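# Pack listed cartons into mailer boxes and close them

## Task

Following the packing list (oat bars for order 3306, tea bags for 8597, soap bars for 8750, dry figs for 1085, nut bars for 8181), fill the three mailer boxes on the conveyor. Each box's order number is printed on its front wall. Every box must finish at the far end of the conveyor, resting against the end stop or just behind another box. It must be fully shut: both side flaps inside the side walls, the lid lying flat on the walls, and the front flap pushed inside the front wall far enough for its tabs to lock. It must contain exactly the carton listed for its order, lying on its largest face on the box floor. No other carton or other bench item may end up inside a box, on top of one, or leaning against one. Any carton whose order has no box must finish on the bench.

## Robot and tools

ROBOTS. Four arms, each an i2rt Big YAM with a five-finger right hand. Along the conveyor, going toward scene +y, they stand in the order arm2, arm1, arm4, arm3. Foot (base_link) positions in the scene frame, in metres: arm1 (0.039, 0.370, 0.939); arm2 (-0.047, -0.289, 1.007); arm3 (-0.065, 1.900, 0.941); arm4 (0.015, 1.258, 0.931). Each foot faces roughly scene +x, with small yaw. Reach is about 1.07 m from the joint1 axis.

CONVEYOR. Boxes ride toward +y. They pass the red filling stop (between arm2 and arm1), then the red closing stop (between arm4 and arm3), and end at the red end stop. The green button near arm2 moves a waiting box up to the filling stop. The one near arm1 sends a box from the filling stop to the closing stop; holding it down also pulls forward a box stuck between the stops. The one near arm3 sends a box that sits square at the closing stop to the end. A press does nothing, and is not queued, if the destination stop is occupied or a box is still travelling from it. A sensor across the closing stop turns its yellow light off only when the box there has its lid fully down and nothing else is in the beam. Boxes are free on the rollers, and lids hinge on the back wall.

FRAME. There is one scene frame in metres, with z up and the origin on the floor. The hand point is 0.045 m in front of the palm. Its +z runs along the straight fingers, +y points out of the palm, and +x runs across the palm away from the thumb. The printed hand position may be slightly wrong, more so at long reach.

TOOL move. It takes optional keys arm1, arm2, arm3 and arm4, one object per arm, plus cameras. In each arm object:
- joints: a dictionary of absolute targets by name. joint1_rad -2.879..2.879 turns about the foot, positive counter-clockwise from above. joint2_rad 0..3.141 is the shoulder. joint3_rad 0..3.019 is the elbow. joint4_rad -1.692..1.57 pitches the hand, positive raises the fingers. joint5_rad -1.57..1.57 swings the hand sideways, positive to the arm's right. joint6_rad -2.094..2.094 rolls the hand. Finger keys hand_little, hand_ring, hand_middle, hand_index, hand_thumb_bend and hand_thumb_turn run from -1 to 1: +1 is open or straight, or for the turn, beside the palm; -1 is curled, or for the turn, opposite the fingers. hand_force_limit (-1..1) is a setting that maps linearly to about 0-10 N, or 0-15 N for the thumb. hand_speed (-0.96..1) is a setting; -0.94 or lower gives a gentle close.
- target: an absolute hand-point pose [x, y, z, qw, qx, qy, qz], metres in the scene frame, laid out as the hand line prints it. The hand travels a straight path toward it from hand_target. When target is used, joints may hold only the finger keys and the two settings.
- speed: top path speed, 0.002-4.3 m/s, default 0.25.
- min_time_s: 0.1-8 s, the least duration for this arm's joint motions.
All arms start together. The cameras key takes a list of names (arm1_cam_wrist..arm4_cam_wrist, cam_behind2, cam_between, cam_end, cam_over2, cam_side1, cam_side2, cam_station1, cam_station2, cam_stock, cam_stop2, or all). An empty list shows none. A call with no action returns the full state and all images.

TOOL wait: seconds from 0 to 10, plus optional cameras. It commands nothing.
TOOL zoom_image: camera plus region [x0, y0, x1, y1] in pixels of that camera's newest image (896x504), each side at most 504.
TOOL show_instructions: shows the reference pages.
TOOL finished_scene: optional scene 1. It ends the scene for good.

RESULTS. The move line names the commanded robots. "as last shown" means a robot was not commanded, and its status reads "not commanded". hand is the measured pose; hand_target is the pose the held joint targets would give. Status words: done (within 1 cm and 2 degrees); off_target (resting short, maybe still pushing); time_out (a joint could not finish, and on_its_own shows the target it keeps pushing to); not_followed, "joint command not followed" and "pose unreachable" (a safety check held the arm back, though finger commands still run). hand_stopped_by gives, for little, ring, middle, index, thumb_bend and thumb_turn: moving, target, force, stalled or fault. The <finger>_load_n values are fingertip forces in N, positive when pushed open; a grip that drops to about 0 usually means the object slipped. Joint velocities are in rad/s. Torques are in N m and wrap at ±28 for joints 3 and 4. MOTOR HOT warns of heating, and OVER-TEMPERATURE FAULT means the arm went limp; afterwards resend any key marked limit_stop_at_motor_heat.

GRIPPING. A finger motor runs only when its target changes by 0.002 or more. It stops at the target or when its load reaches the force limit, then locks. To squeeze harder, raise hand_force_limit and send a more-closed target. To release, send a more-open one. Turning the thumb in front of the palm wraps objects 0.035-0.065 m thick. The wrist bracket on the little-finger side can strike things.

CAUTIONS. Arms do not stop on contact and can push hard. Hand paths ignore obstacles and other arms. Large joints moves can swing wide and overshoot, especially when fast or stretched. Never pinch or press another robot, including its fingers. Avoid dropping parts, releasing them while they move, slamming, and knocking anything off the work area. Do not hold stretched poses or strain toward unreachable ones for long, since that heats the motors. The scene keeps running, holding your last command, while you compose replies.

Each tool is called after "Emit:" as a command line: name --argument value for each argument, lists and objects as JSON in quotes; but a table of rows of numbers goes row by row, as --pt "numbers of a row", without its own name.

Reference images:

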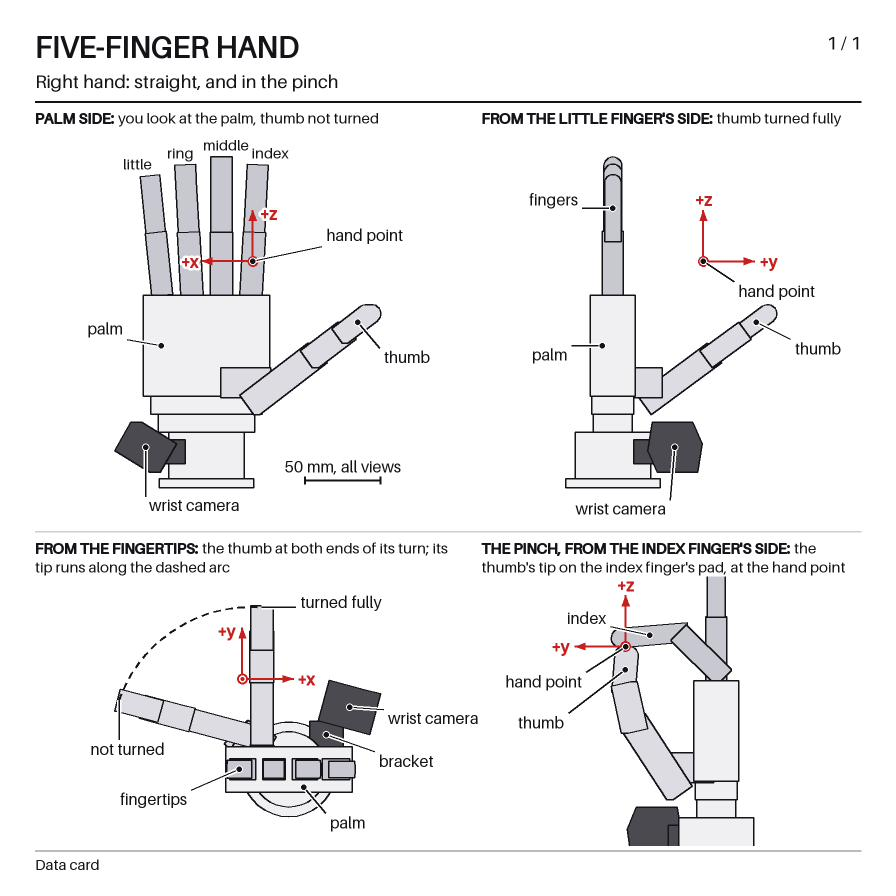

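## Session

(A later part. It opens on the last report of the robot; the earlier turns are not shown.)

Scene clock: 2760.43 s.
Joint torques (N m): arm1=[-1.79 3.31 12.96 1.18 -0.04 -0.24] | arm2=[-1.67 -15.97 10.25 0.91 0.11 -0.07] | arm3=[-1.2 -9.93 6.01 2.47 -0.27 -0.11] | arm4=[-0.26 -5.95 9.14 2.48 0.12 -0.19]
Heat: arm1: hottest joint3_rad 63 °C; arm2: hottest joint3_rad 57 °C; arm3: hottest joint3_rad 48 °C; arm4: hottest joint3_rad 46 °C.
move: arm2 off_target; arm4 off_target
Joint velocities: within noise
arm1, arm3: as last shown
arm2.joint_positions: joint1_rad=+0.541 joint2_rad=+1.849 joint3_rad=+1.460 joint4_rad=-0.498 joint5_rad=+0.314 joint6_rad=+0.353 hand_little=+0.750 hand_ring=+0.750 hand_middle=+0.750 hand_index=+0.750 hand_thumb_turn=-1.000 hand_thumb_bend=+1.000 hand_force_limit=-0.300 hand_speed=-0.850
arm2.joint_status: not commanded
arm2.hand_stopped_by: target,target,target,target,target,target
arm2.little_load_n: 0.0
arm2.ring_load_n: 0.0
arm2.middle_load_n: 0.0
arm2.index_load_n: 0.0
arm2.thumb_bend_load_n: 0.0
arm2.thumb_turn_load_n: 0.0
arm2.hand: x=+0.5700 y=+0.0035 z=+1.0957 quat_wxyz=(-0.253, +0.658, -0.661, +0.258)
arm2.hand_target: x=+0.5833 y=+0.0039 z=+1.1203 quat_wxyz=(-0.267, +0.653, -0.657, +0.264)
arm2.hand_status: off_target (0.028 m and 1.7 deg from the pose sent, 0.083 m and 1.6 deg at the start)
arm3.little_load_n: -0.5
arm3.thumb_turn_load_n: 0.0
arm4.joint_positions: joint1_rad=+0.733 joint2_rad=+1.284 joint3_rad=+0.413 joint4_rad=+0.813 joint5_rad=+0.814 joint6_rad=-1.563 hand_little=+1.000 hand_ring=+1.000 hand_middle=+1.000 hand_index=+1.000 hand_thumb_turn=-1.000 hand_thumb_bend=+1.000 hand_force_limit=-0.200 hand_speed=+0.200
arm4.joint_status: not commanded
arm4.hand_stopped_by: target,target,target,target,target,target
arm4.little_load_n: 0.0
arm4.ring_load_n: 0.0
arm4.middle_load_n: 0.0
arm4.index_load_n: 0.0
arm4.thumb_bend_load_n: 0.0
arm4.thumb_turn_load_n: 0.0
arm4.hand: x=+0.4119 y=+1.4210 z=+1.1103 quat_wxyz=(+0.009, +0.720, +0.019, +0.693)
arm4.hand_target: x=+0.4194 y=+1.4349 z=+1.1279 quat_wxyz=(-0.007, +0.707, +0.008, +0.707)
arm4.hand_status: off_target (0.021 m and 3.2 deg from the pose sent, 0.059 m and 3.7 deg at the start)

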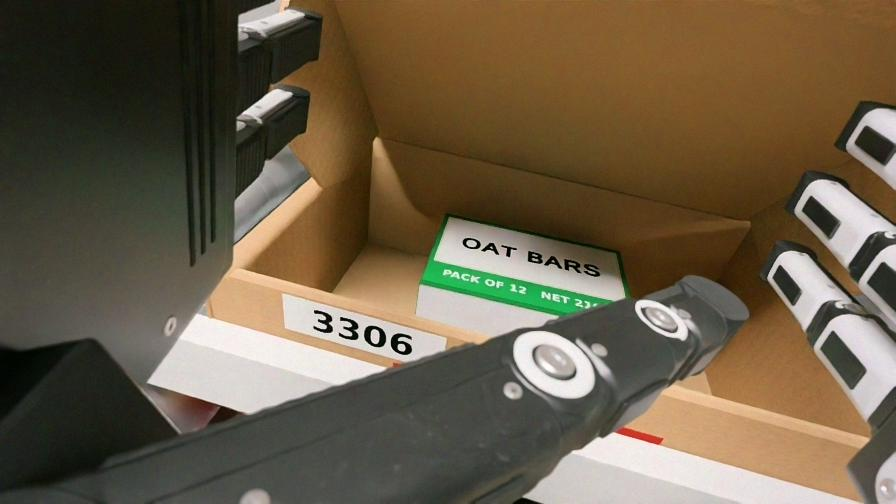

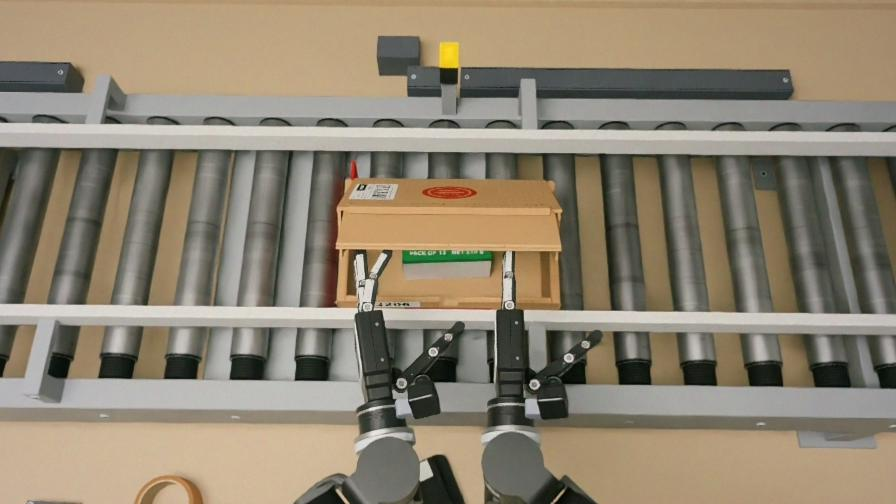

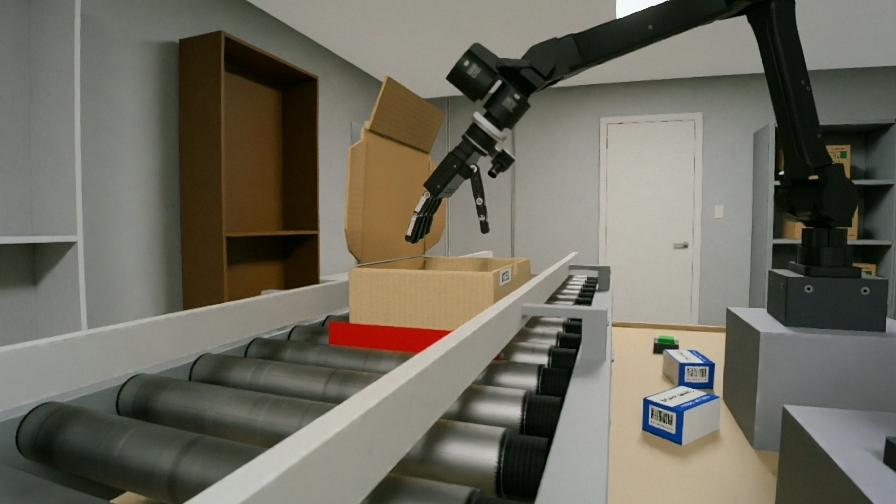

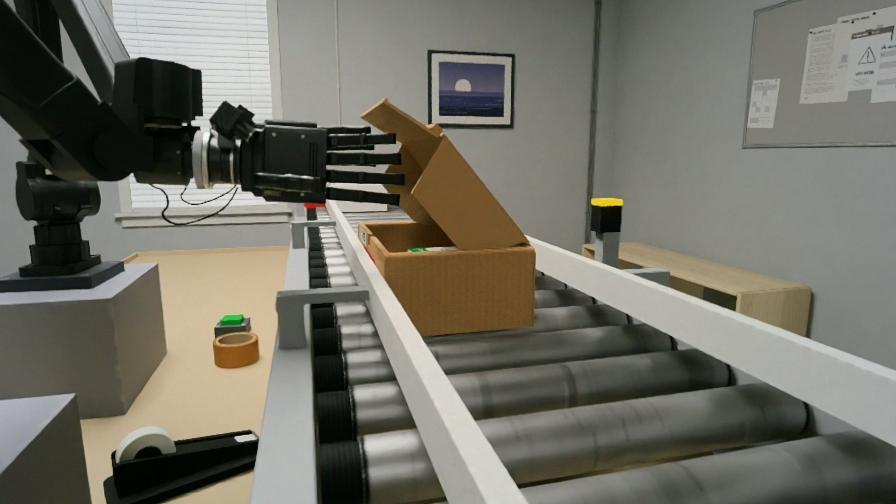

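Emit:
zoom_image --camera "arm4_cam_wrist" --region '[240, 0, 560, 380]'

Emit:
zoom_image --camera "cam_side2" --region '[330, 80, 580, 360]'

Emit:
zoom_image --camera "cam_over2" --region '[320, 150, 600, 350]'

Emit:
zoom_image --camera "cam_station1" --region '[370, 0, 610, 240]'

Scaled by 1.326 from the camera's image (finer frame: 1280x720).

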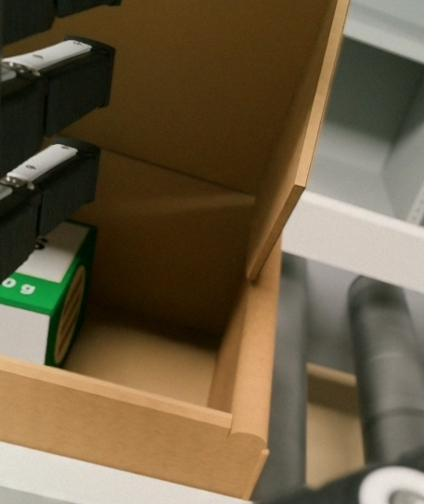

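Scaled by 1.800 from the camera's image (finer frame: 1280x720).

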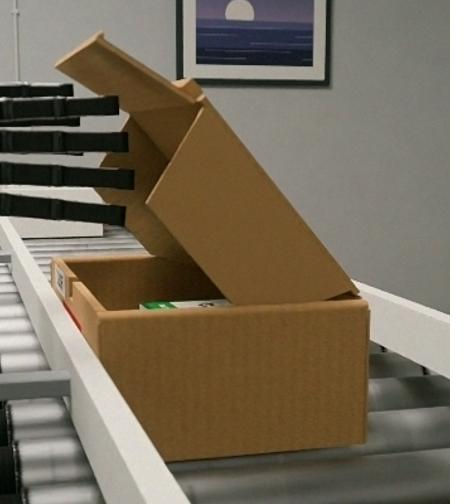

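Scaled by 1.800 from the camera's image (finer frame: 1280x720).

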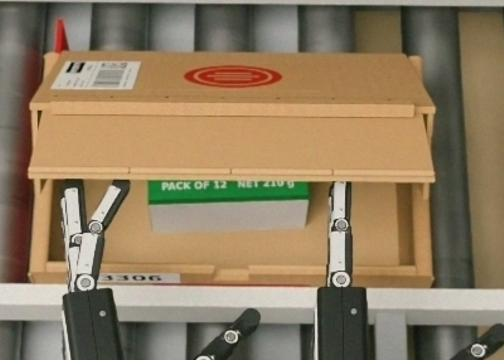

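Scaled by 2.100 from the camera's image (finer frame: 1280x720).

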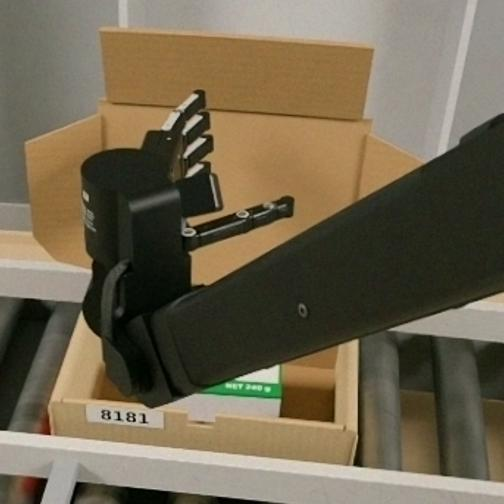

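Emit:
move --arm2 '{"target":[0.52,-0.03,1.27,0,0.7071,0,0.7071],"speed":0.2}' --arm3 '{"target":[0.34,1.565,1.14,-0.0739,0.7032,0.0739,0.7032],"speed":0.08}' --arm4 '{"target":[0.34,1.42,1.14,0,0.7071,0,0.7071],"speed":0.08}' --cameras '["cam_over2","cam_side2","arm4_cam_wrist","cam_stop2","arm3_cam_wrist"]'

Scene clock: 2814.00 s.
Joint torques (N m): arm1=[-1.73 3.31 12.96 1.2 -0.04 -0.24] | arm2=[-0.56 -12.1 6.12 1.21 0.11 -0.08] | arm3=[-1.38 -8.23 5.93 2.39 -0.28 -0.09] | arm4=[-0.03 -5.36 7.2 0.68 0.09 -0.27]
Heat: arm1: hottest joint3_rad 63 °C; arm2: hottest joint3_rad 58 °C; arm3: hottest joint3_rad 46 °C; arm4: hottest joint3_rad 45 °C.
move: arm2 done; arm3 off_target; arm4 done
Joint velocities: within noise
arm1.joint_positions: joint1_rad=+0.332 joint2_rad=+0.564 joint3_rad=+1.375 joint4_rad=-1.366 joint5_rad=+0.004 joint6_rad=-0.964 hand_little=+1.000 hand_ring=+1.000 hand_middle=+1.000 hand_index=+1.000 hand_thumb_turn=+1.000 hand_thumb_bend=+1.000 hand_force_limit=+0.000 hand_speed=-0.800
arm1.joint_status: not commanded
arm1.hand_stopped_by: target,target,target,target,target,target
arm1.little_load_n: 0.5
arm1.ring_load_n: 0.0
arm1.middle_load_n: 0.0
arm1.index_load_n: 0.0
arm1.thumb_bend_load_n: 0.0
arm1.thumb_turn_load_n: 0.0
arm1.hand: x=+0.2246 y=+0.4262 z=+1.4170 quat_wxyz=(-0.242, +0.868, -0.069, +0.428)
arm1.hand_target: x=+0.2222 y=+0.4210 z=+1.4371 quat_wxyz=(-0.242, +0.861, -0.067, +0.443)
arm1.hand_status: not commanded
arm2.joint_positions: joint1_rad=+0.783 joint2_rad=+1.606 joint3_rad=+1.017 joint4_rad=+0.616 joint5_rad=+0.704 joint6_rad=-1.569 hand_little=+0.750 hand_ring=+0.750 hand_middle=+0.750 hand_index=+0.750 hand_thumb_turn=-1.000 hand_thumb_bend=+1.000 hand_force_limit=-0.300 hand_speed=-0.850
arm2.joint_status: not commanded
arm2.hand_stopped_by: target,target,target,target,target,target
arm2.little_load_n: 0.0
arm2.ring_load_n: 0.0
arm2.middle_load_n: 0.0
arm2.index_load_n: 0.0
arm2.thumb_bend_load_n: 0.0
arm2.thumb_turn_load_n: 0.5
arm2.hand: x=+0.5260 y=-0.0285 z=+1.2739 quat_wxyz=(-0.007, +0.701, -0.007, +0.713)
arm2.hand_target: x=+0.5209 y=-0.0274 z=+1.2706 quat_wxyz=(-0.002, +0.707, +0.003, +0.708)
arm2.hand_status: done (0.007 m and 1.5 deg from the pose sent, 0.110 m and 1.7 deg at the start)
arm3.joint_positions: joint1_rad=-0.923 joint2_rad=+1.501 joint3_rad=+0.629 joint4_rad=+0.830 joint5_rad=-1.205 joint6_rad=-1.558 hand_little=+0.560 hand_ring=+1.000 hand_middle=+1.000 hand_index=+1.000 hand_thumb_turn=-1.000 hand_thumb_bend=+1.000 hand_force_limit=+0.400 hand_speed=-0.500
arm3.joint_status: not commanded
arm3.hand_stopped_by: target,target,target,target,target,target
arm3.little_load_n: 0.0
arm3.ring_load_n: -0.5
arm3.middle_load_n: 0.0
arm3.index_load_n: 0.0
arm3.thumb_bend_load_n: 0.0
arm3.thumb_turn_load_n: 0.0
arm3.hand: x=+0.3487 y=+1.5721 z=+1.1301 quat_wxyz=(-0.092, +0.708, +0.068, +0.697)
arm3.hand_target: x=+0.3450 y=+1.5708 z=+1.1409 quat_wxyz=(-0.079, +0.702, +0.078, +0.703)
arm3.hand_status: off_target (0.015 m and 2.3 deg from the pose sent, 0.071 m and 2.6 deg at the start)
arm4.joint_positions: joint1_rad=+0.920 joint2_rad=+1.080 joint3_rad=+0.335 joint4_rad=+0.749 joint5_rad=+1.032 joint6_rad=-1.563 hand_little=+1.000 hand_ring=+1.000 hand_middle=+1.000 hand_index=+1.000 hand_thumb_turn=-1.000 hand_thumb_bend=+1.000 hand_force_limit=-0.200 hand_speed=+0.200
arm4.joint_status: not commanded
arm4.hand_stopped_by: target,target,target,target,target,target
arm4.little_load_n: 0.0
arm4.ring_load_n: 0.0
arm4.middle_load_n: 0.0
arm4.index_load_n: 0.0
arm4.thumb_bend_load_n: 0.0
arm4.thumb_turn_load_n: 0.5
arm4.hand: x=+0.3447 y=+1.4152 z=+1.1369 quat_wxyz=(+0.004, +0.706, -0.008, +0.708)
arm4.hand_target: x=+0.3421 y=+1.4183 z=+1.1410 quat_wxyz=(+0.003, +0.706, -0.001, +0.709)
arm4.hand_status: done (0.007 m and 1.0 deg from the pose sent, 0.078 m and 3.2 deg at the start)
pictures: arm3_cam_wrist, arm4_cam_wrist, cam_over2, cam_side2, cam_stop2

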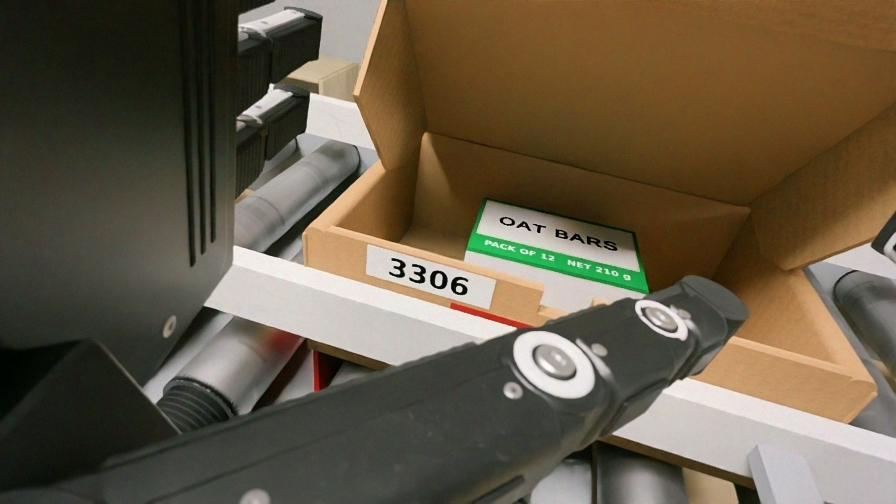

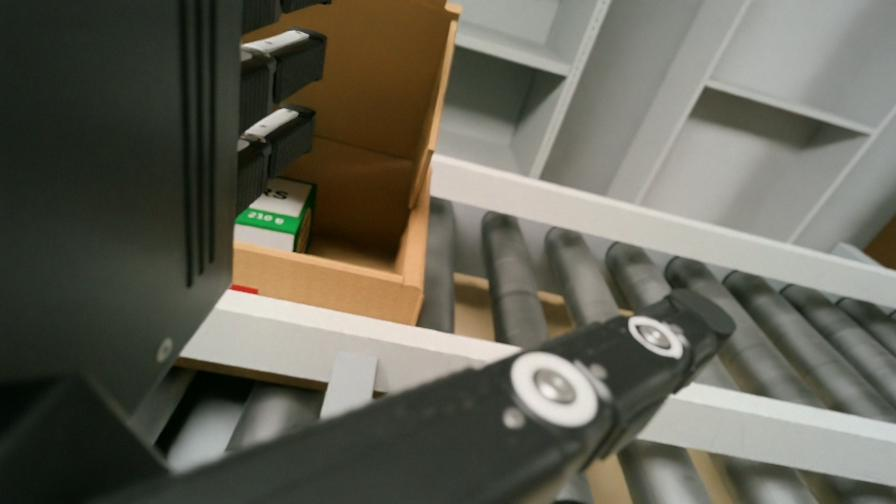

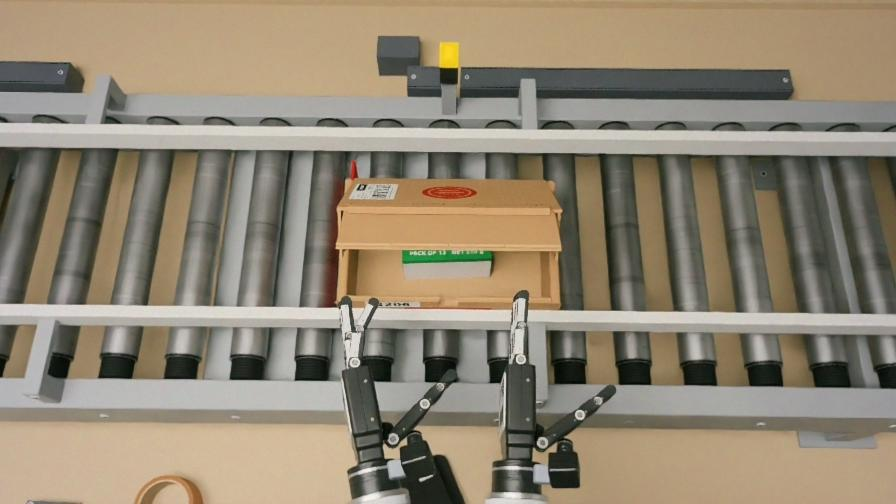

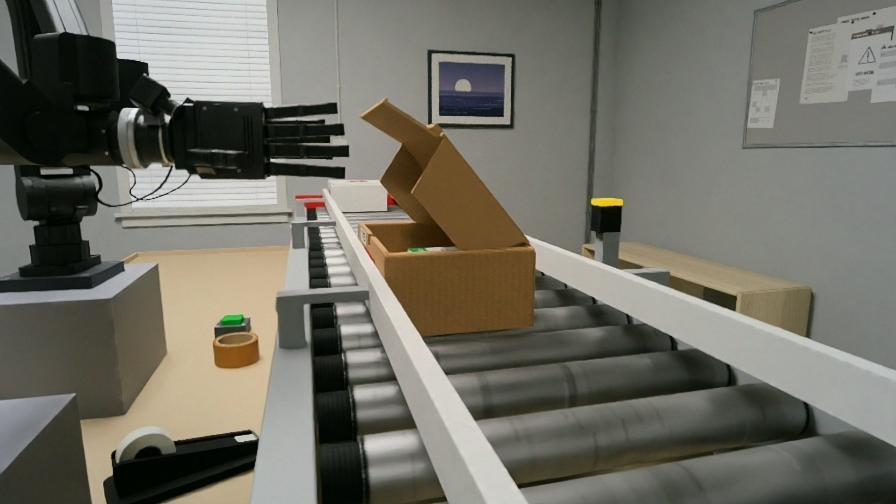

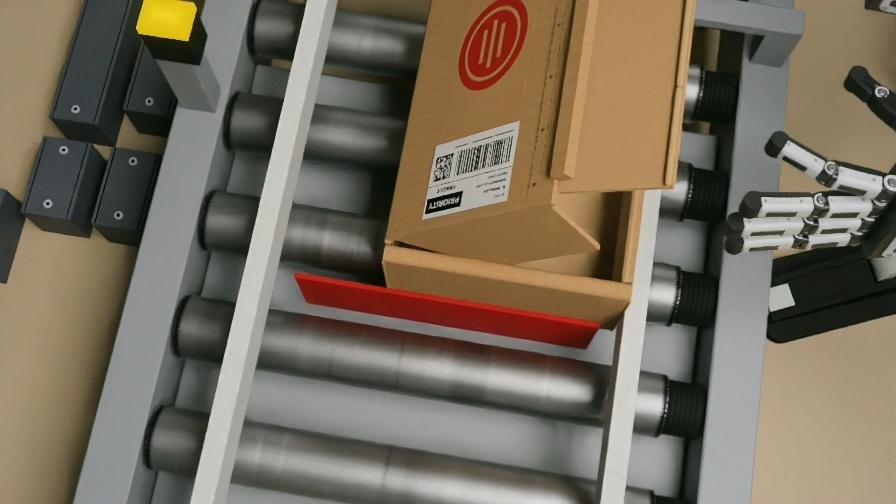

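Emit:
move --arm2 '{"joints":{"joint1_rad":0.308,"joint2_rad":0.625,"joint3_rad":1.384,"joint4_rad":-1.343,"joint5_rad":-0.114,"joint6_rad":-0.975,"hand_little":1,"hand_ring":1,"hand_middle":1,"hand_index":1},"min_time_s":3.5}' --arm3 '{"target":[0.38,1.66,1.30,0.2309,-0.4435,0.7681,-0.3999],"speed":0.3,"joints":{"hand_little":1,"hand_thumb_turn":1}}' --arm4 '{"target":[0.33,1.47,1.27,0.3036,-0.7329,0.5624,-0.2330],"speed":0.25}' --cameras '["cam_over2","cam_side2","cam_station2"]'

Scene clock: 2827.93 s.
Joint torques (N m): arm1=[-1.73 3.31 12.97 1.2 -0.04 -0.24] | arm2=[-1.61 1.96 8.62 1.28 -0.09 0.19] | arm3=[0.21 -5.54 14.06 0.98 0.03 0.08] | arm4=[-1.9 -4.19 12.62 0.66 -0.09 -0.01]
Heat: arm1: hottest joint3_rad 64 °C; arm2: hottest joint3_rad 58 °C; arm3: hottest joint3_rad 47 °C; arm4: hottest joint3_rad 46 °C.
move: arm2 done; arm3 off_target; arm4 off_target
Joint velocities: within noise
arm1: as last shown
arm1.little_load_n: 0.0
arm2.joint_positions: joint1_rad=+0.331 joint2_rad=+0.608 joint3_rad=+1.351 joint4_rad=-1.325 joint5_rad=-0.101 joint6_rad=-1.001 hand_little=+1.000 hand_ring=+1.000 hand_middle=+1.000 hand_index=+1.000 hand_thumb_turn=-1.000 hand_thumb_bend=+1.000 hand_force_limit=-0.300 hand_speed=-0.850
arm2.joint_status: all done
arm2.hand_stopped_by: target,target,target,target,target,target
arm2.little_load_n: 0.0
arm2.ring_load_n: 0.0
arm2.middle_load_n: 0.0
arm2.index_load_n: 0.0
arm2.thumb_bend_load_n: 0.0
arm2.thumb_turn_load_n: 0.0
arm2.hand: x=+0.1762 y=-0.2476 z=+1.4704 quat_wxyz=(-0.231, +0.872, -0.116, +0.416)
arm2.hand_target: x=+0.1713 y=-0.2493 z=+1.4815 quat_wxyz=(-0.235, +0.868, -0.124, +0.419)
arm2.hand_status: not commanded
arm3.joint_positions: joint1_rad=-0.546 joint2_rad=+1.191 joint3_rad=+1.269 joint4_rad=-0.733 joint5_rad=-0.056 joint6_rad=-0.055 hand_little=+1.000 hand_ring=+1.000 hand_middle=+1.000 hand_index=+1.000 hand_thumb_turn=+1.000 hand_thumb_bend=+1.000 hand_force_limit=+0.400 hand_speed=-0.500
arm3.joint_status: all done
arm3.hand_stopped_by: target,target,target,target,target,target
arm3.little_load_n: 0.0
arm3.ring_load_n: 0.0
arm3.middle_load_n: 0.0
arm3.index_load_n: 0.0
arm3.thumb_bend_load_n: 0.0
arm3.thumb_turn_load_n: 0.0
arm3.hand: x=+0.3654 y=+1.6548 z=+1.2739 quat_wxyz=(-0.217, +0.451, -0.772, +0.393)
arm3.hand_target: x=+0.3750 y=+1.6547 z=+1.2991 quat_wxyz=(-0.226, +0.446, -0.766, +0.404)
arm3.hand_status: off_target (0.030 m and 2.0 deg from the pose sent, 0.194 m and 111.7 deg at the start)
arm4.joint_positions: joint1_rad=+0.523 joint2_rad=+0.944 joint3_rad=+1.145 joint4_rad=-1.054 joint5_rad=+0.227 joint6_rad=+0.229 hand_little=+1.000 hand_ring=+1.000 hand_middle=+1.000 hand_index=+1.000 hand_thumb_turn=-1.000 hand_thumb_bend=+1.000 hand_force_limit=-0.200 hand_speed=+0.200
arm4.joint_status: not commanded
arm4.hand_stopped_by: target,target,target,target,target,target
arm4.little_load_n: 0.0
arm4.ring_load_n: 0.0
arm4.middle_load_n: -0.5
arm4.index_load_n: 0.0
arm4.thumb_bend_load_n: 0.0
arm4.thumb_turn_load_n: 0.0
arm4.hand: x=+0.3170 y=+1.4725 z=+1.2438 quat_wxyz=(-0.288, +0.751, -0.550, +0.224)
arm4.hand_target: x=+0.3249 y=+1.4739 z=+1.2679 quat_wxyz=(-0.303, +0.738, -0.557, +0.228)
arm4.hand_status: off_target (0.029 m and 3.2 deg from the pose sent, 0.145 m and 93.4 deg at the start)

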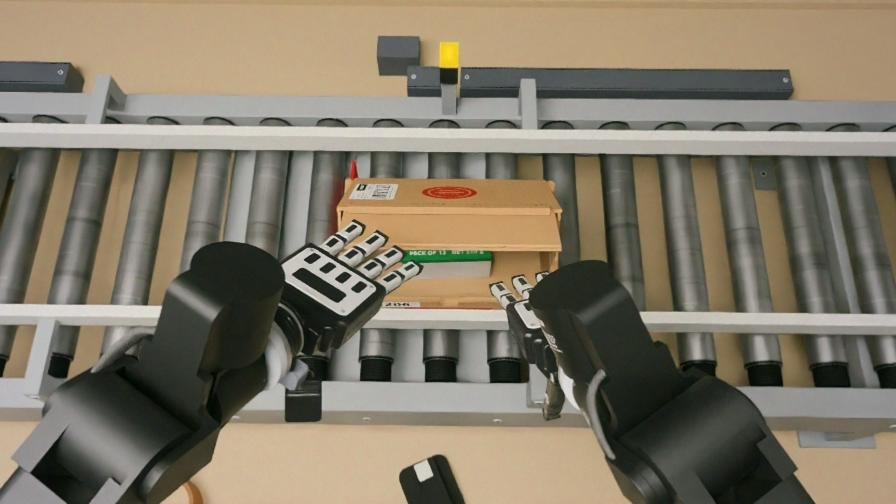

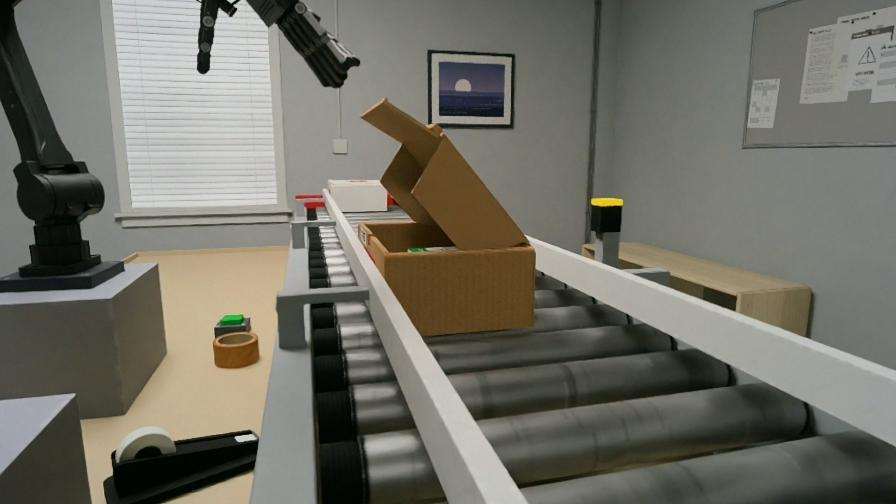

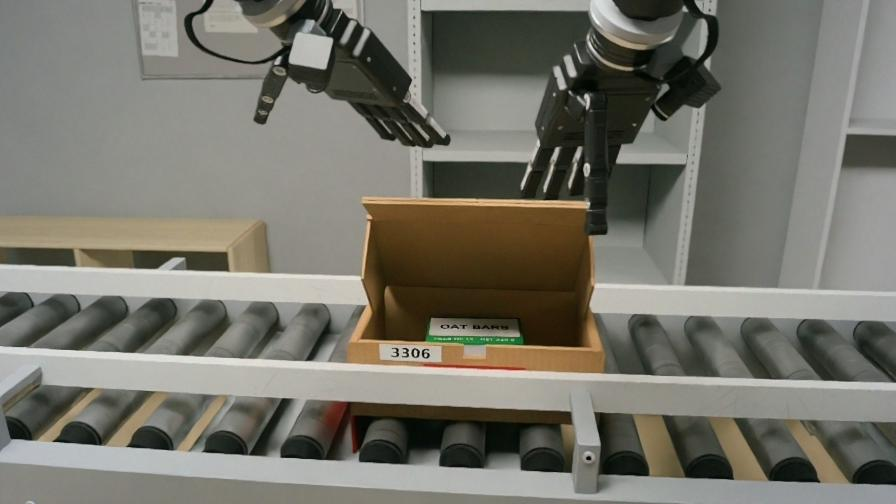

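Emit:
move --arm3 '{"target":[0.472,1.635,1.265,0.2309,-0.4435,0.7681,-0.3999],"speed":0.2}' --arm4 '{"target":[0.345,1.53,1.25,0.3036,-0.7329,0.5624,-0.2330],"speed":0.2}'

Emit:
move --arm3 '{"target":[0.474,1.615,1.165,0.2309,-0.4435,0.7681,-0.3999],"speed":0.12}' --arm4 '{"target":[0.342,1.53,1.20,0.3036,-0.7329,0.5624,-0.2330],"speed":0.12}' --cameras '["cam_over2","cam_side2","cam_station2"]'

Scene clock: 2834.63 s.
Joint torques (N m): arm1=[-1.73 3.31 12.96 1.2 -0.04 -0.24] | arm2=[-1.67 2.2 8.61 1.26 -0.09 0.2] | arm3=[-0.09 -9.35 13.96 2.56 0.07 0.07] | arm4=[-0.09 -6.24 12.57 2.06 0.3 0.06]
Heat: arm1: hottest joint3_rad 64 °C; arm2: hottest joint3_rad 57 °C; arm3: hottest joint3_rad 49 °C; arm4: hottest joint3_rad 48 °C.
move: arm3 off_target; arm4 off_target
Joint velocities: within noise
arm1, arm2: as last shown
arm2.thumb_turn_load_n: 0.5
arm2.hand_target: x=+0.1713 y=-0.2494 z=+1.4815 quat_wxyz=(-0.235, +0.868, -0.124, +0.419)
arm3.joint_positions: joint1_rad=-0.455 joint2_rad=+1.426 joint3_rad=+1.387 joint4_rad=-0.667 joint5_rad=-0.006 joint6_rad=-0.002 hand_little=+1.000 hand_ring=+1.000 hand_middle=+1.000 hand_index=+1.000 hand_thumb_turn=+1.000 hand_thumb_bend=+1.000 hand_force_limit=+0.400 hand_speed=-0.500
arm3.joint_status: not commanded
arm3.hand_stopped_by: target,target,target,target,target,target
arm3.little_load_n: 0.0
arm3.ring_load_n: 0.0
arm3.middle_load_n: 0.0
arm3.index_load_n: 0.0
arm3.thumb_bend_load_n: 0.0
arm3.thumb_turn_load_n: -0.5
arm3.hand: x=+0.4549 y=+1.6484 z=+1.2293 quat_wxyz=(-0.213, +0.462, -0.778, +0.368)
arm3.hand_target: x=+0.4736 y=+1.6435 z=+1.2637 quat_wxyz=(-0.233, +0.450, -0.765, +0.398)
arm3.hand_status: off_target (0.042 m and 4.8 deg from the pose sent, 0.109 m and 2.0 deg at the start)
arm4.joint_positions: joint1_rad=+0.598 joint2_rad=+1.063 joint3_rad=+1.171 joint4_rad=-1.019 joint5_rad=+0.311 joint6_rad=+0.325 hand_little=+1.000 hand_ring=+1.000 hand_middle=+1.000 hand_index=+1.000 hand_thumb_turn=-1.000 hand_thumb_bend=+1.000 hand_force_limit=-0.200 hand_speed=+0.200
arm4.joint_status: not commanded
arm4.hand_stopped_by: target,target,target,target,target,target
arm4.little_load_n: 0.0
arm4.ring_load_n: 0.0
arm4.middle_load_n: 0.0
arm4.index_load_n: 0.0
arm4.thumb_bend_load_n: 0.0
arm4.thumb_turn_load_n: 0.0
arm4.hand: x=+0.3371 y=+1.5093 z=+1.2203 quat_wxyz=(-0.267, +0.743, -0.569, +0.230)
arm4.hand_target: x=+0.3473 y=+1.5243 z=+1.2500 quat_wxyz=(-0.302, +0.729, -0.567, +0.236)
arm4.hand_status: off_target (0.037 m and 4.5 deg from the pose sent, 0.064 m and 3.2 deg at the start)
pictures: none

Scene clock: 2836.20 s.
Joint torques (N m): arm1=[-1.73 3.31 12.96 1.2 -0.04 -0.24] | arm2=[-1.73 2.14 8.59 1.26 -0.09 0.2] | arm3=[-1.73 -8.29 8.49 2.54 -0.2 -0.09] | arm4=[-0.03 -7.47 9.31 2.02 0.3 0.03]
Heat: arm1: hottest joint3_rad 64 °C; arm2: hottest joint3_rad 57 °C; arm3: hottest joint3_rad 49 °C; arm4: hottest joint3_rad 48 °C.
move: arm3 off_target; arm4 off_target
Joint velocities: within noise
arm1, arm2: as last shown
arm3.joint_positions: joint1_rad=-0.480 joint2_rad=+1.467 joint3_rad=+1.253 joint4_rad=-0.406 joint5_rad=-0.015 joint6_rad=-0.002 hand_little=+1.000 hand_ring=+1.000 hand_middle=+1.000 hand_index=+1.000 hand_thumb_turn=+1.000 hand_thumb_bend=+1.000 hand_force_limit=+0.400 hand_speed=-0.500
arm3.joint_status: not commanded
arm3.hand_stopped_by: target,target,target,target,target,target
arm3.little_load_n: -1.0
arm3.ring_load_n: 0.0
arm3.middle_load_n: 0.0
arm3.index_load_n: 0.0
arm3.thumb_bend_load_n: 0.0
arm3.thumb_turn_load_n: 0.0
arm3.hand: x=+0.4716 y=+1.6234 z=+1.1779 quat_wxyz=(-0.231, +0.445, -0.766, +0.402)
arm3.hand_target: x=+0.4725 y=+1.6149 z=+1.1648 quat_wxyz=(-0.228, +0.442, -0.769, +0.402)
arm3.hand_status: off_target (0.016 m and 0.4 deg from the pose sent, 0.075 m and 4.8 deg at the start)
arm4.joint_positions: joint1_rad=+0.616 joint2_rad=+1.063 joint3_rad=+1.078 joint4_rad=-0.893 joint5_rad=+0.314 joint6_rad=+0.329 hand_little=+1.000 hand_ring=+1.000 hand_middle=+1.000 hand_index=+1.000 hand_thumb_turn=-1.000 hand_thumb_bend=+1.000 hand_force_limit=-0.200 hand_speed=+0.200
arm4.joint_status: not commanded
arm4.hand_stopped_by: target,target,target,target,target,target
arm4.little_load_n: 0.0
arm4.ring_load_n: 0.0
arm4.middle_load_n: 0.0
arm4.index_load_n: 0.0
arm4.thumb_bend_load_n: 0.0
arm4.thumb_turn_load_n: 0.0
arm4.hand: x=+0.3404 y=+1.5213 z=+1.1890 quat_wxyz=(-0.283, +0.741, -0.563, +0.232)
arm4.hand_target: x=+0.3418 y=+1.5295 z=+1.1996 quat_wxyz=(-0.303, +0.733, -0.562, +0.233)
arm4.hand_status: off_target (0.014 m and 2.5 deg from the pose sent, 0.029 m and 4.5 deg at the start)

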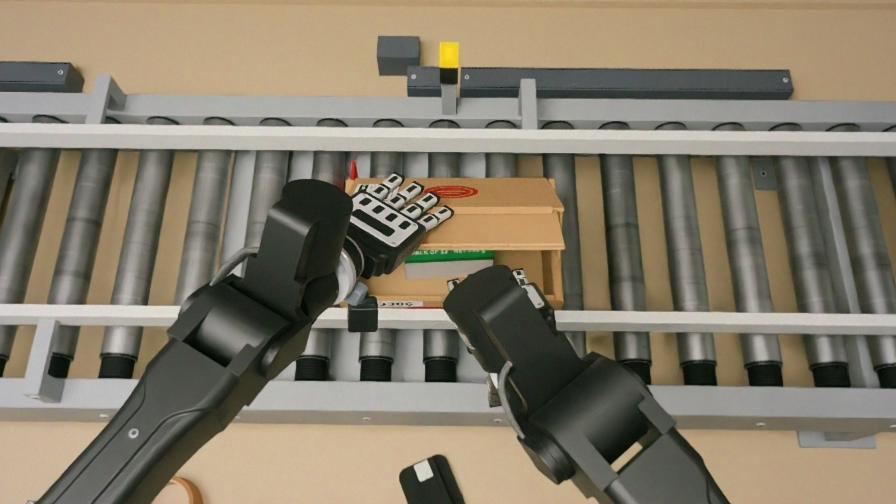

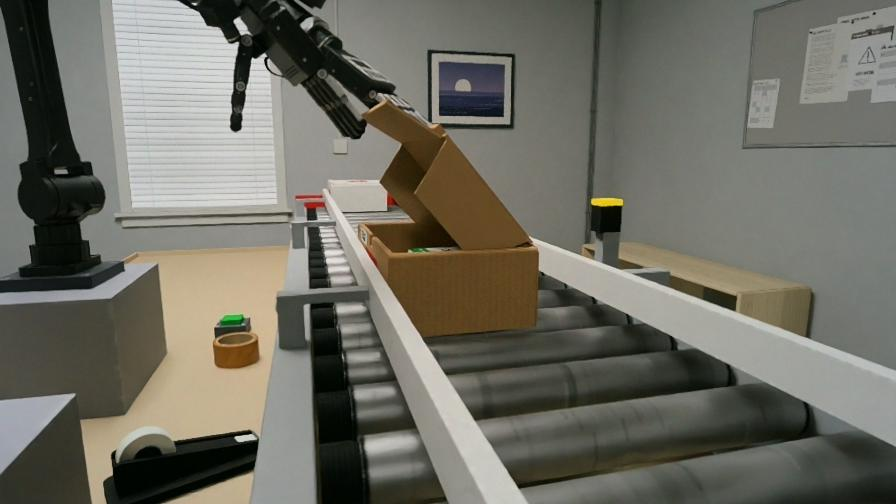

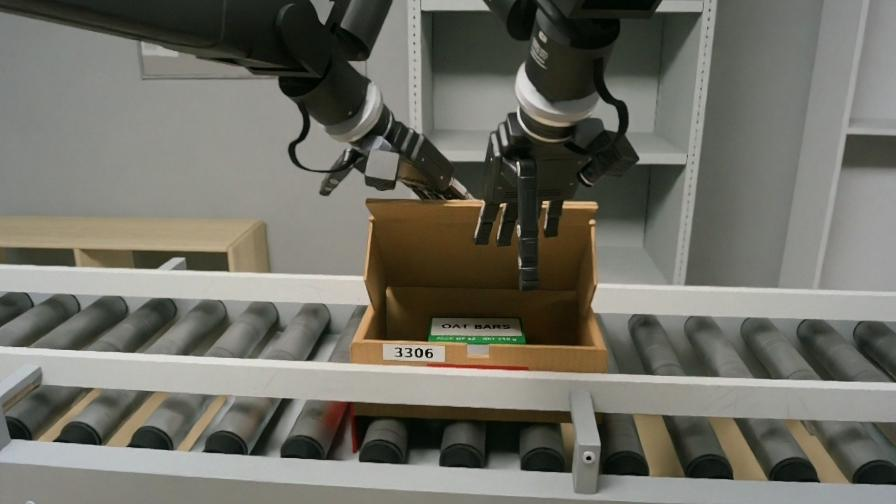

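Emit:
move --arm4 '{"target":[0.352,1.53,1.158,0.3036,-0.7329,0.5624,-0.2330],"speed":0.1}'

Emit:
move --arm4 '{"target":[0.378,1.53,1.15,0.3036,-0.7329,0.5624,-0.2330],"speed":0.1}'

Emit:
move --arm4 '{"target":[0.398,1.53,1.15,0.3036,-0.7329,0.5624,-0.2330],"speed":0.1}' --cameras '["cam_over2","cam_side2","cam_station2","cam_stop2"]'

Scene clock: 2842.20 s.
Joint torques (N m): arm1=[-1.73 3.31 12.96 1.2 -0.04 -0.24] | arm2=[-1.73 2.14 8.61 1.26 -0.09 0.2] | arm3=[-1.73 -8.35 8.5 2.58 -0.2 -0.09] | arm4=[-1.32 -6.36 9.32 2.13 -0.05 -0.12]
Heat: arm1: hottest joint3_rad 64 °C; arm2: hottest joint3_rad 57 °C; arm3: hottest joint3_rad 48 °C; arm4: hottest joint3_rad 48 °C.
move: arm4 done
Joint velocities: within noise
arm1, arm2, arm3: as last shown
arm2.ring_load_n: -0.5
arm2.index_load_n: -0.5
arm2.thumb_turn_load_n: 0.0
arm3.thumb_turn_load_n: -0.5
arm3.hand_target: x=+0.4725 y=+1.6150 z=+1.1648 quat_wxyz=(-0.228, +0.442, -0.769, +0.402)
arm4.joint_positions: joint1_rad=+0.616 joint2_rad=+1.073 joint3_rad=+0.982 joint4_rad=-0.772 joint5_rad=+0.310 joint6_rad=+0.329 hand_little=+1.000 hand_ring=+1.000 hand_middle=+1.000 hand_index=+1.000 hand_thumb_turn=-1.000 hand_thumb_bend=+1.000 hand_force_limit=-0.200 hand_speed=+0.200
arm4.joint_status: not commanded
arm4.hand_stopped_by: target,target,target,target,target,target
arm4.little_load_n: 0.0
arm4.ring_load_n: 0.0
arm4.middle_load_n: 0.0
arm4.index_load_n: 0.0
arm4.thumb_bend_load_n: 0.0
arm4.thumb_turn_load_n: 0.0
arm4.hand: x=+0.3443 y=+1.5257 z=+1.1526 quat_wxyz=(-0.292, +0.739, -0.562, +0.231)
arm4.hand_target: x=+0.3513 y=+1.5295 z=+1.1573 quat_wxyz=(-0.303, +0.733, -0.562, +0.233)
arm4.hand_status: done (0.010 m and 1.5 deg from the pose sent, 0.034 m and 2.5 deg at the start)
pictures: none

Scene clock: 2843.23 s.
Joint torques (N m): arm1=[-1.73 3.31 12.97 1.2 -0.04 -0.24] | arm2=[-1.67 2.14 8.58 1.25 -0.09 0.2] | arm3=[-1.67 -8.35 8.49 2.59 -0.2 -0.09] | arm4=[-1.85 -7.18 10.54 2.11 -0.09 -0.28]
Heat: arm1: hottest joint3_rad 64 °C; arm2: hottest joint3_rad 57 °C; arm3: hottest joint3_rad 48 °C; arm4: hottest joint3_rad 48 °C.
move: arm4 off_target
Joint velocities: within noise
arm1, arm2, arm3: as last shown
arm2.ring_load_n: 0.0
arm2.index_load_n: 0.0
arm2.thumb_turn_load_n: 0.5
arm3.thumb_turn_load_n: 0.0
arm4.joint_positions: joint1_rad=+0.589 joint2_rad=+1.129 joint3_rad=+0.982 joint4_rad=-0.721 joint5_rad=+0.277 joint6_rad=+0.316 hand_little=+1.000 hand_ring=+1.000 hand_middle=+1.000 hand_index=+1.000 hand_thumb_turn=-1.000 hand_thumb_bend=+1.000 hand_force_limit=-0.200 hand_speed=+0.200
arm4.joint_status: not commanded
arm4.hand_stopped_by: target,target,target,target,target,target
arm4.little_load_n: 0.0
arm4.ring_load_n: 0.0
arm4.middle_load_n: 0.0
arm4.index_load_n: 0.0
arm4.thumb_bend_load_n: 0.0
arm4.thumb_turn_load_n: 0.0
arm4.hand: x=+0.3607 y=+1.5314 z=+1.1360 quat_wxyz=(-0.289, +0.740, -0.565, +0.222)
arm4.hand_target: x=+0.3737 y=+1.5352 z=+1.1503 quat_wxyz=(-0.307, +0.733, -0.562, +0.229)
arm4.hand_status: off_target (0.022 m and 2.2 deg from the pose sent, 0.034 m and 1.5 deg at the start)
pictures: none

Scene clock: 2844.30 s.
Joint torques (N m): arm1=[-1.73 3.31 12.97 1.18 -0.04 -0.24] | arm2=[-1.73 2.2 8.59 1.26 -0.09 0.2] | arm3=[-1.67 -8.35 8.49 2.56 -0.2 -0.1] | arm4=[-1.85 -7.71 12.42 2.09 -0.09 -0.25]
Heat: arm1: hottest joint3_rad 64 °C; arm2: hottest joint3_rad 56 °C; arm3: hottest joint3_rad 48 °C; arm4: hottest joint3_rad 48 °C.
move: arm4 off_target
Joint velocities: within noise
arm1, arm2, arm3: as last shown
arm2.ring_load_n: -0.5
arm2.index_load_n: 0.5
arm2.thumb_turn_load_n: 0.0
arm3.thumb_turn_load_n: -0.5
arm4.joint_positions: joint1_rad=+0.544 joint2_rad=+1.171 joint3_rad=+0.984 joint4_rad=-0.704 joint5_rad=+0.256 joint6_rad=+0.281 hand_little=+1.000 hand_ring=+1.000 hand_middle=+1.000 hand_index=+1.000 hand_thumb_turn=-1.000 hand_thumb_bend=+1.000 hand_force_limit=-0.200 hand_speed=+0.200
arm4.joint_status: not commanded
arm4.hand_stopped_by: target,target,target,target,target,target
arm4.little_load_n: 0.0
arm4.ring_load_n: 0.0
arm4.middle_load_n: 0.0
arm4.index_load_n: 0.0
arm4.thumb_bend_load_n: 0.0
arm4.thumb_turn_load_n: 0.0
arm4.hand: x=+0.3756 y=+1.5213 z=+1.1209 quat_wxyz=(-0.274, +0.745, -0.567, +0.221)
arm4.hand_target: x=+0.3962 y=+1.5296 z=+1.1498 quat_wxyz=(-0.304, +0.733, -0.563, +0.233)
arm4.hand_status: off_target (0.038 m and 4.0 deg from the pose sent, 0.040 m and 2.2 deg at the start)

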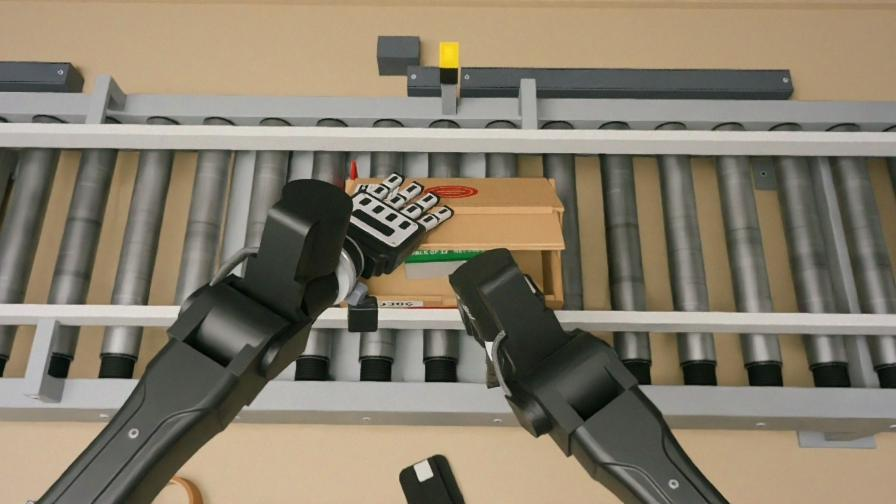

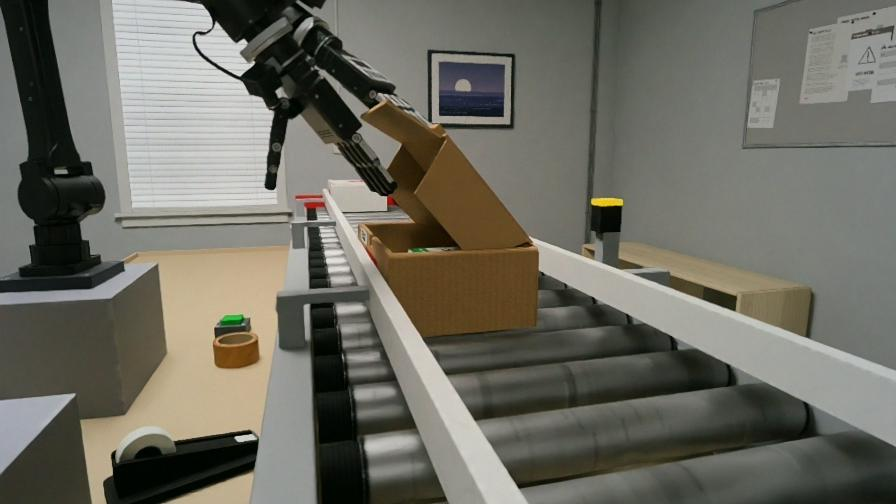

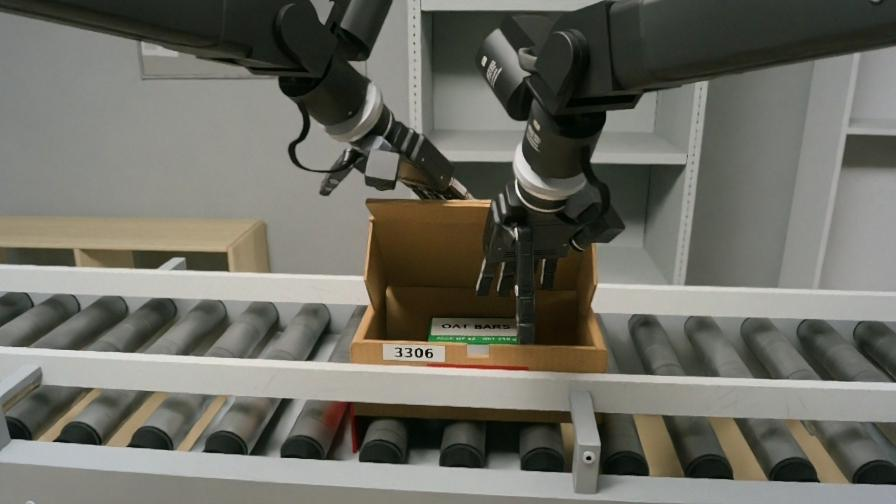

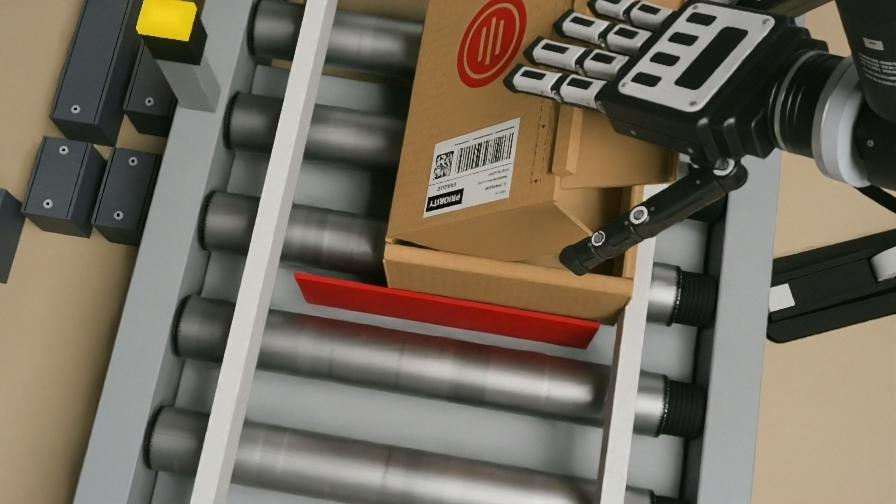

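Emit:
zoom_image --camera "cam_side2" --region '[230, 40, 580, 340]'

Emit:
zoom_image --camera "cam_over2" --region '[320, 150, 600, 350]'

Emit:
zoom_image --camera "cam_station2" --region '[340, 180, 640, 400]'

Scaled by 1.440 from the camera's image (finer frame: 1280x720).

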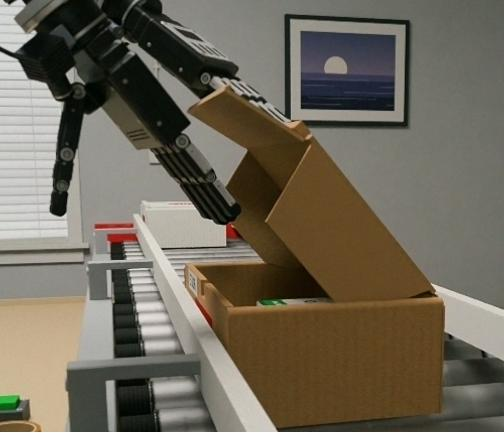

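Scaled by 1.800 from the camera's image (finer frame: 1280x720).

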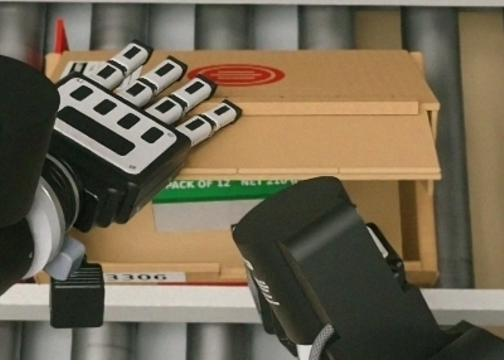

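Scaled by 1.680 from the camera's image (finer frame: 1280x720).

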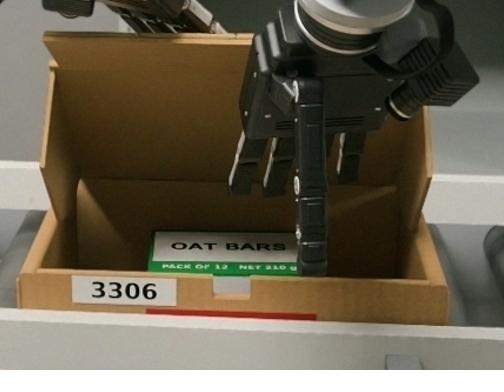

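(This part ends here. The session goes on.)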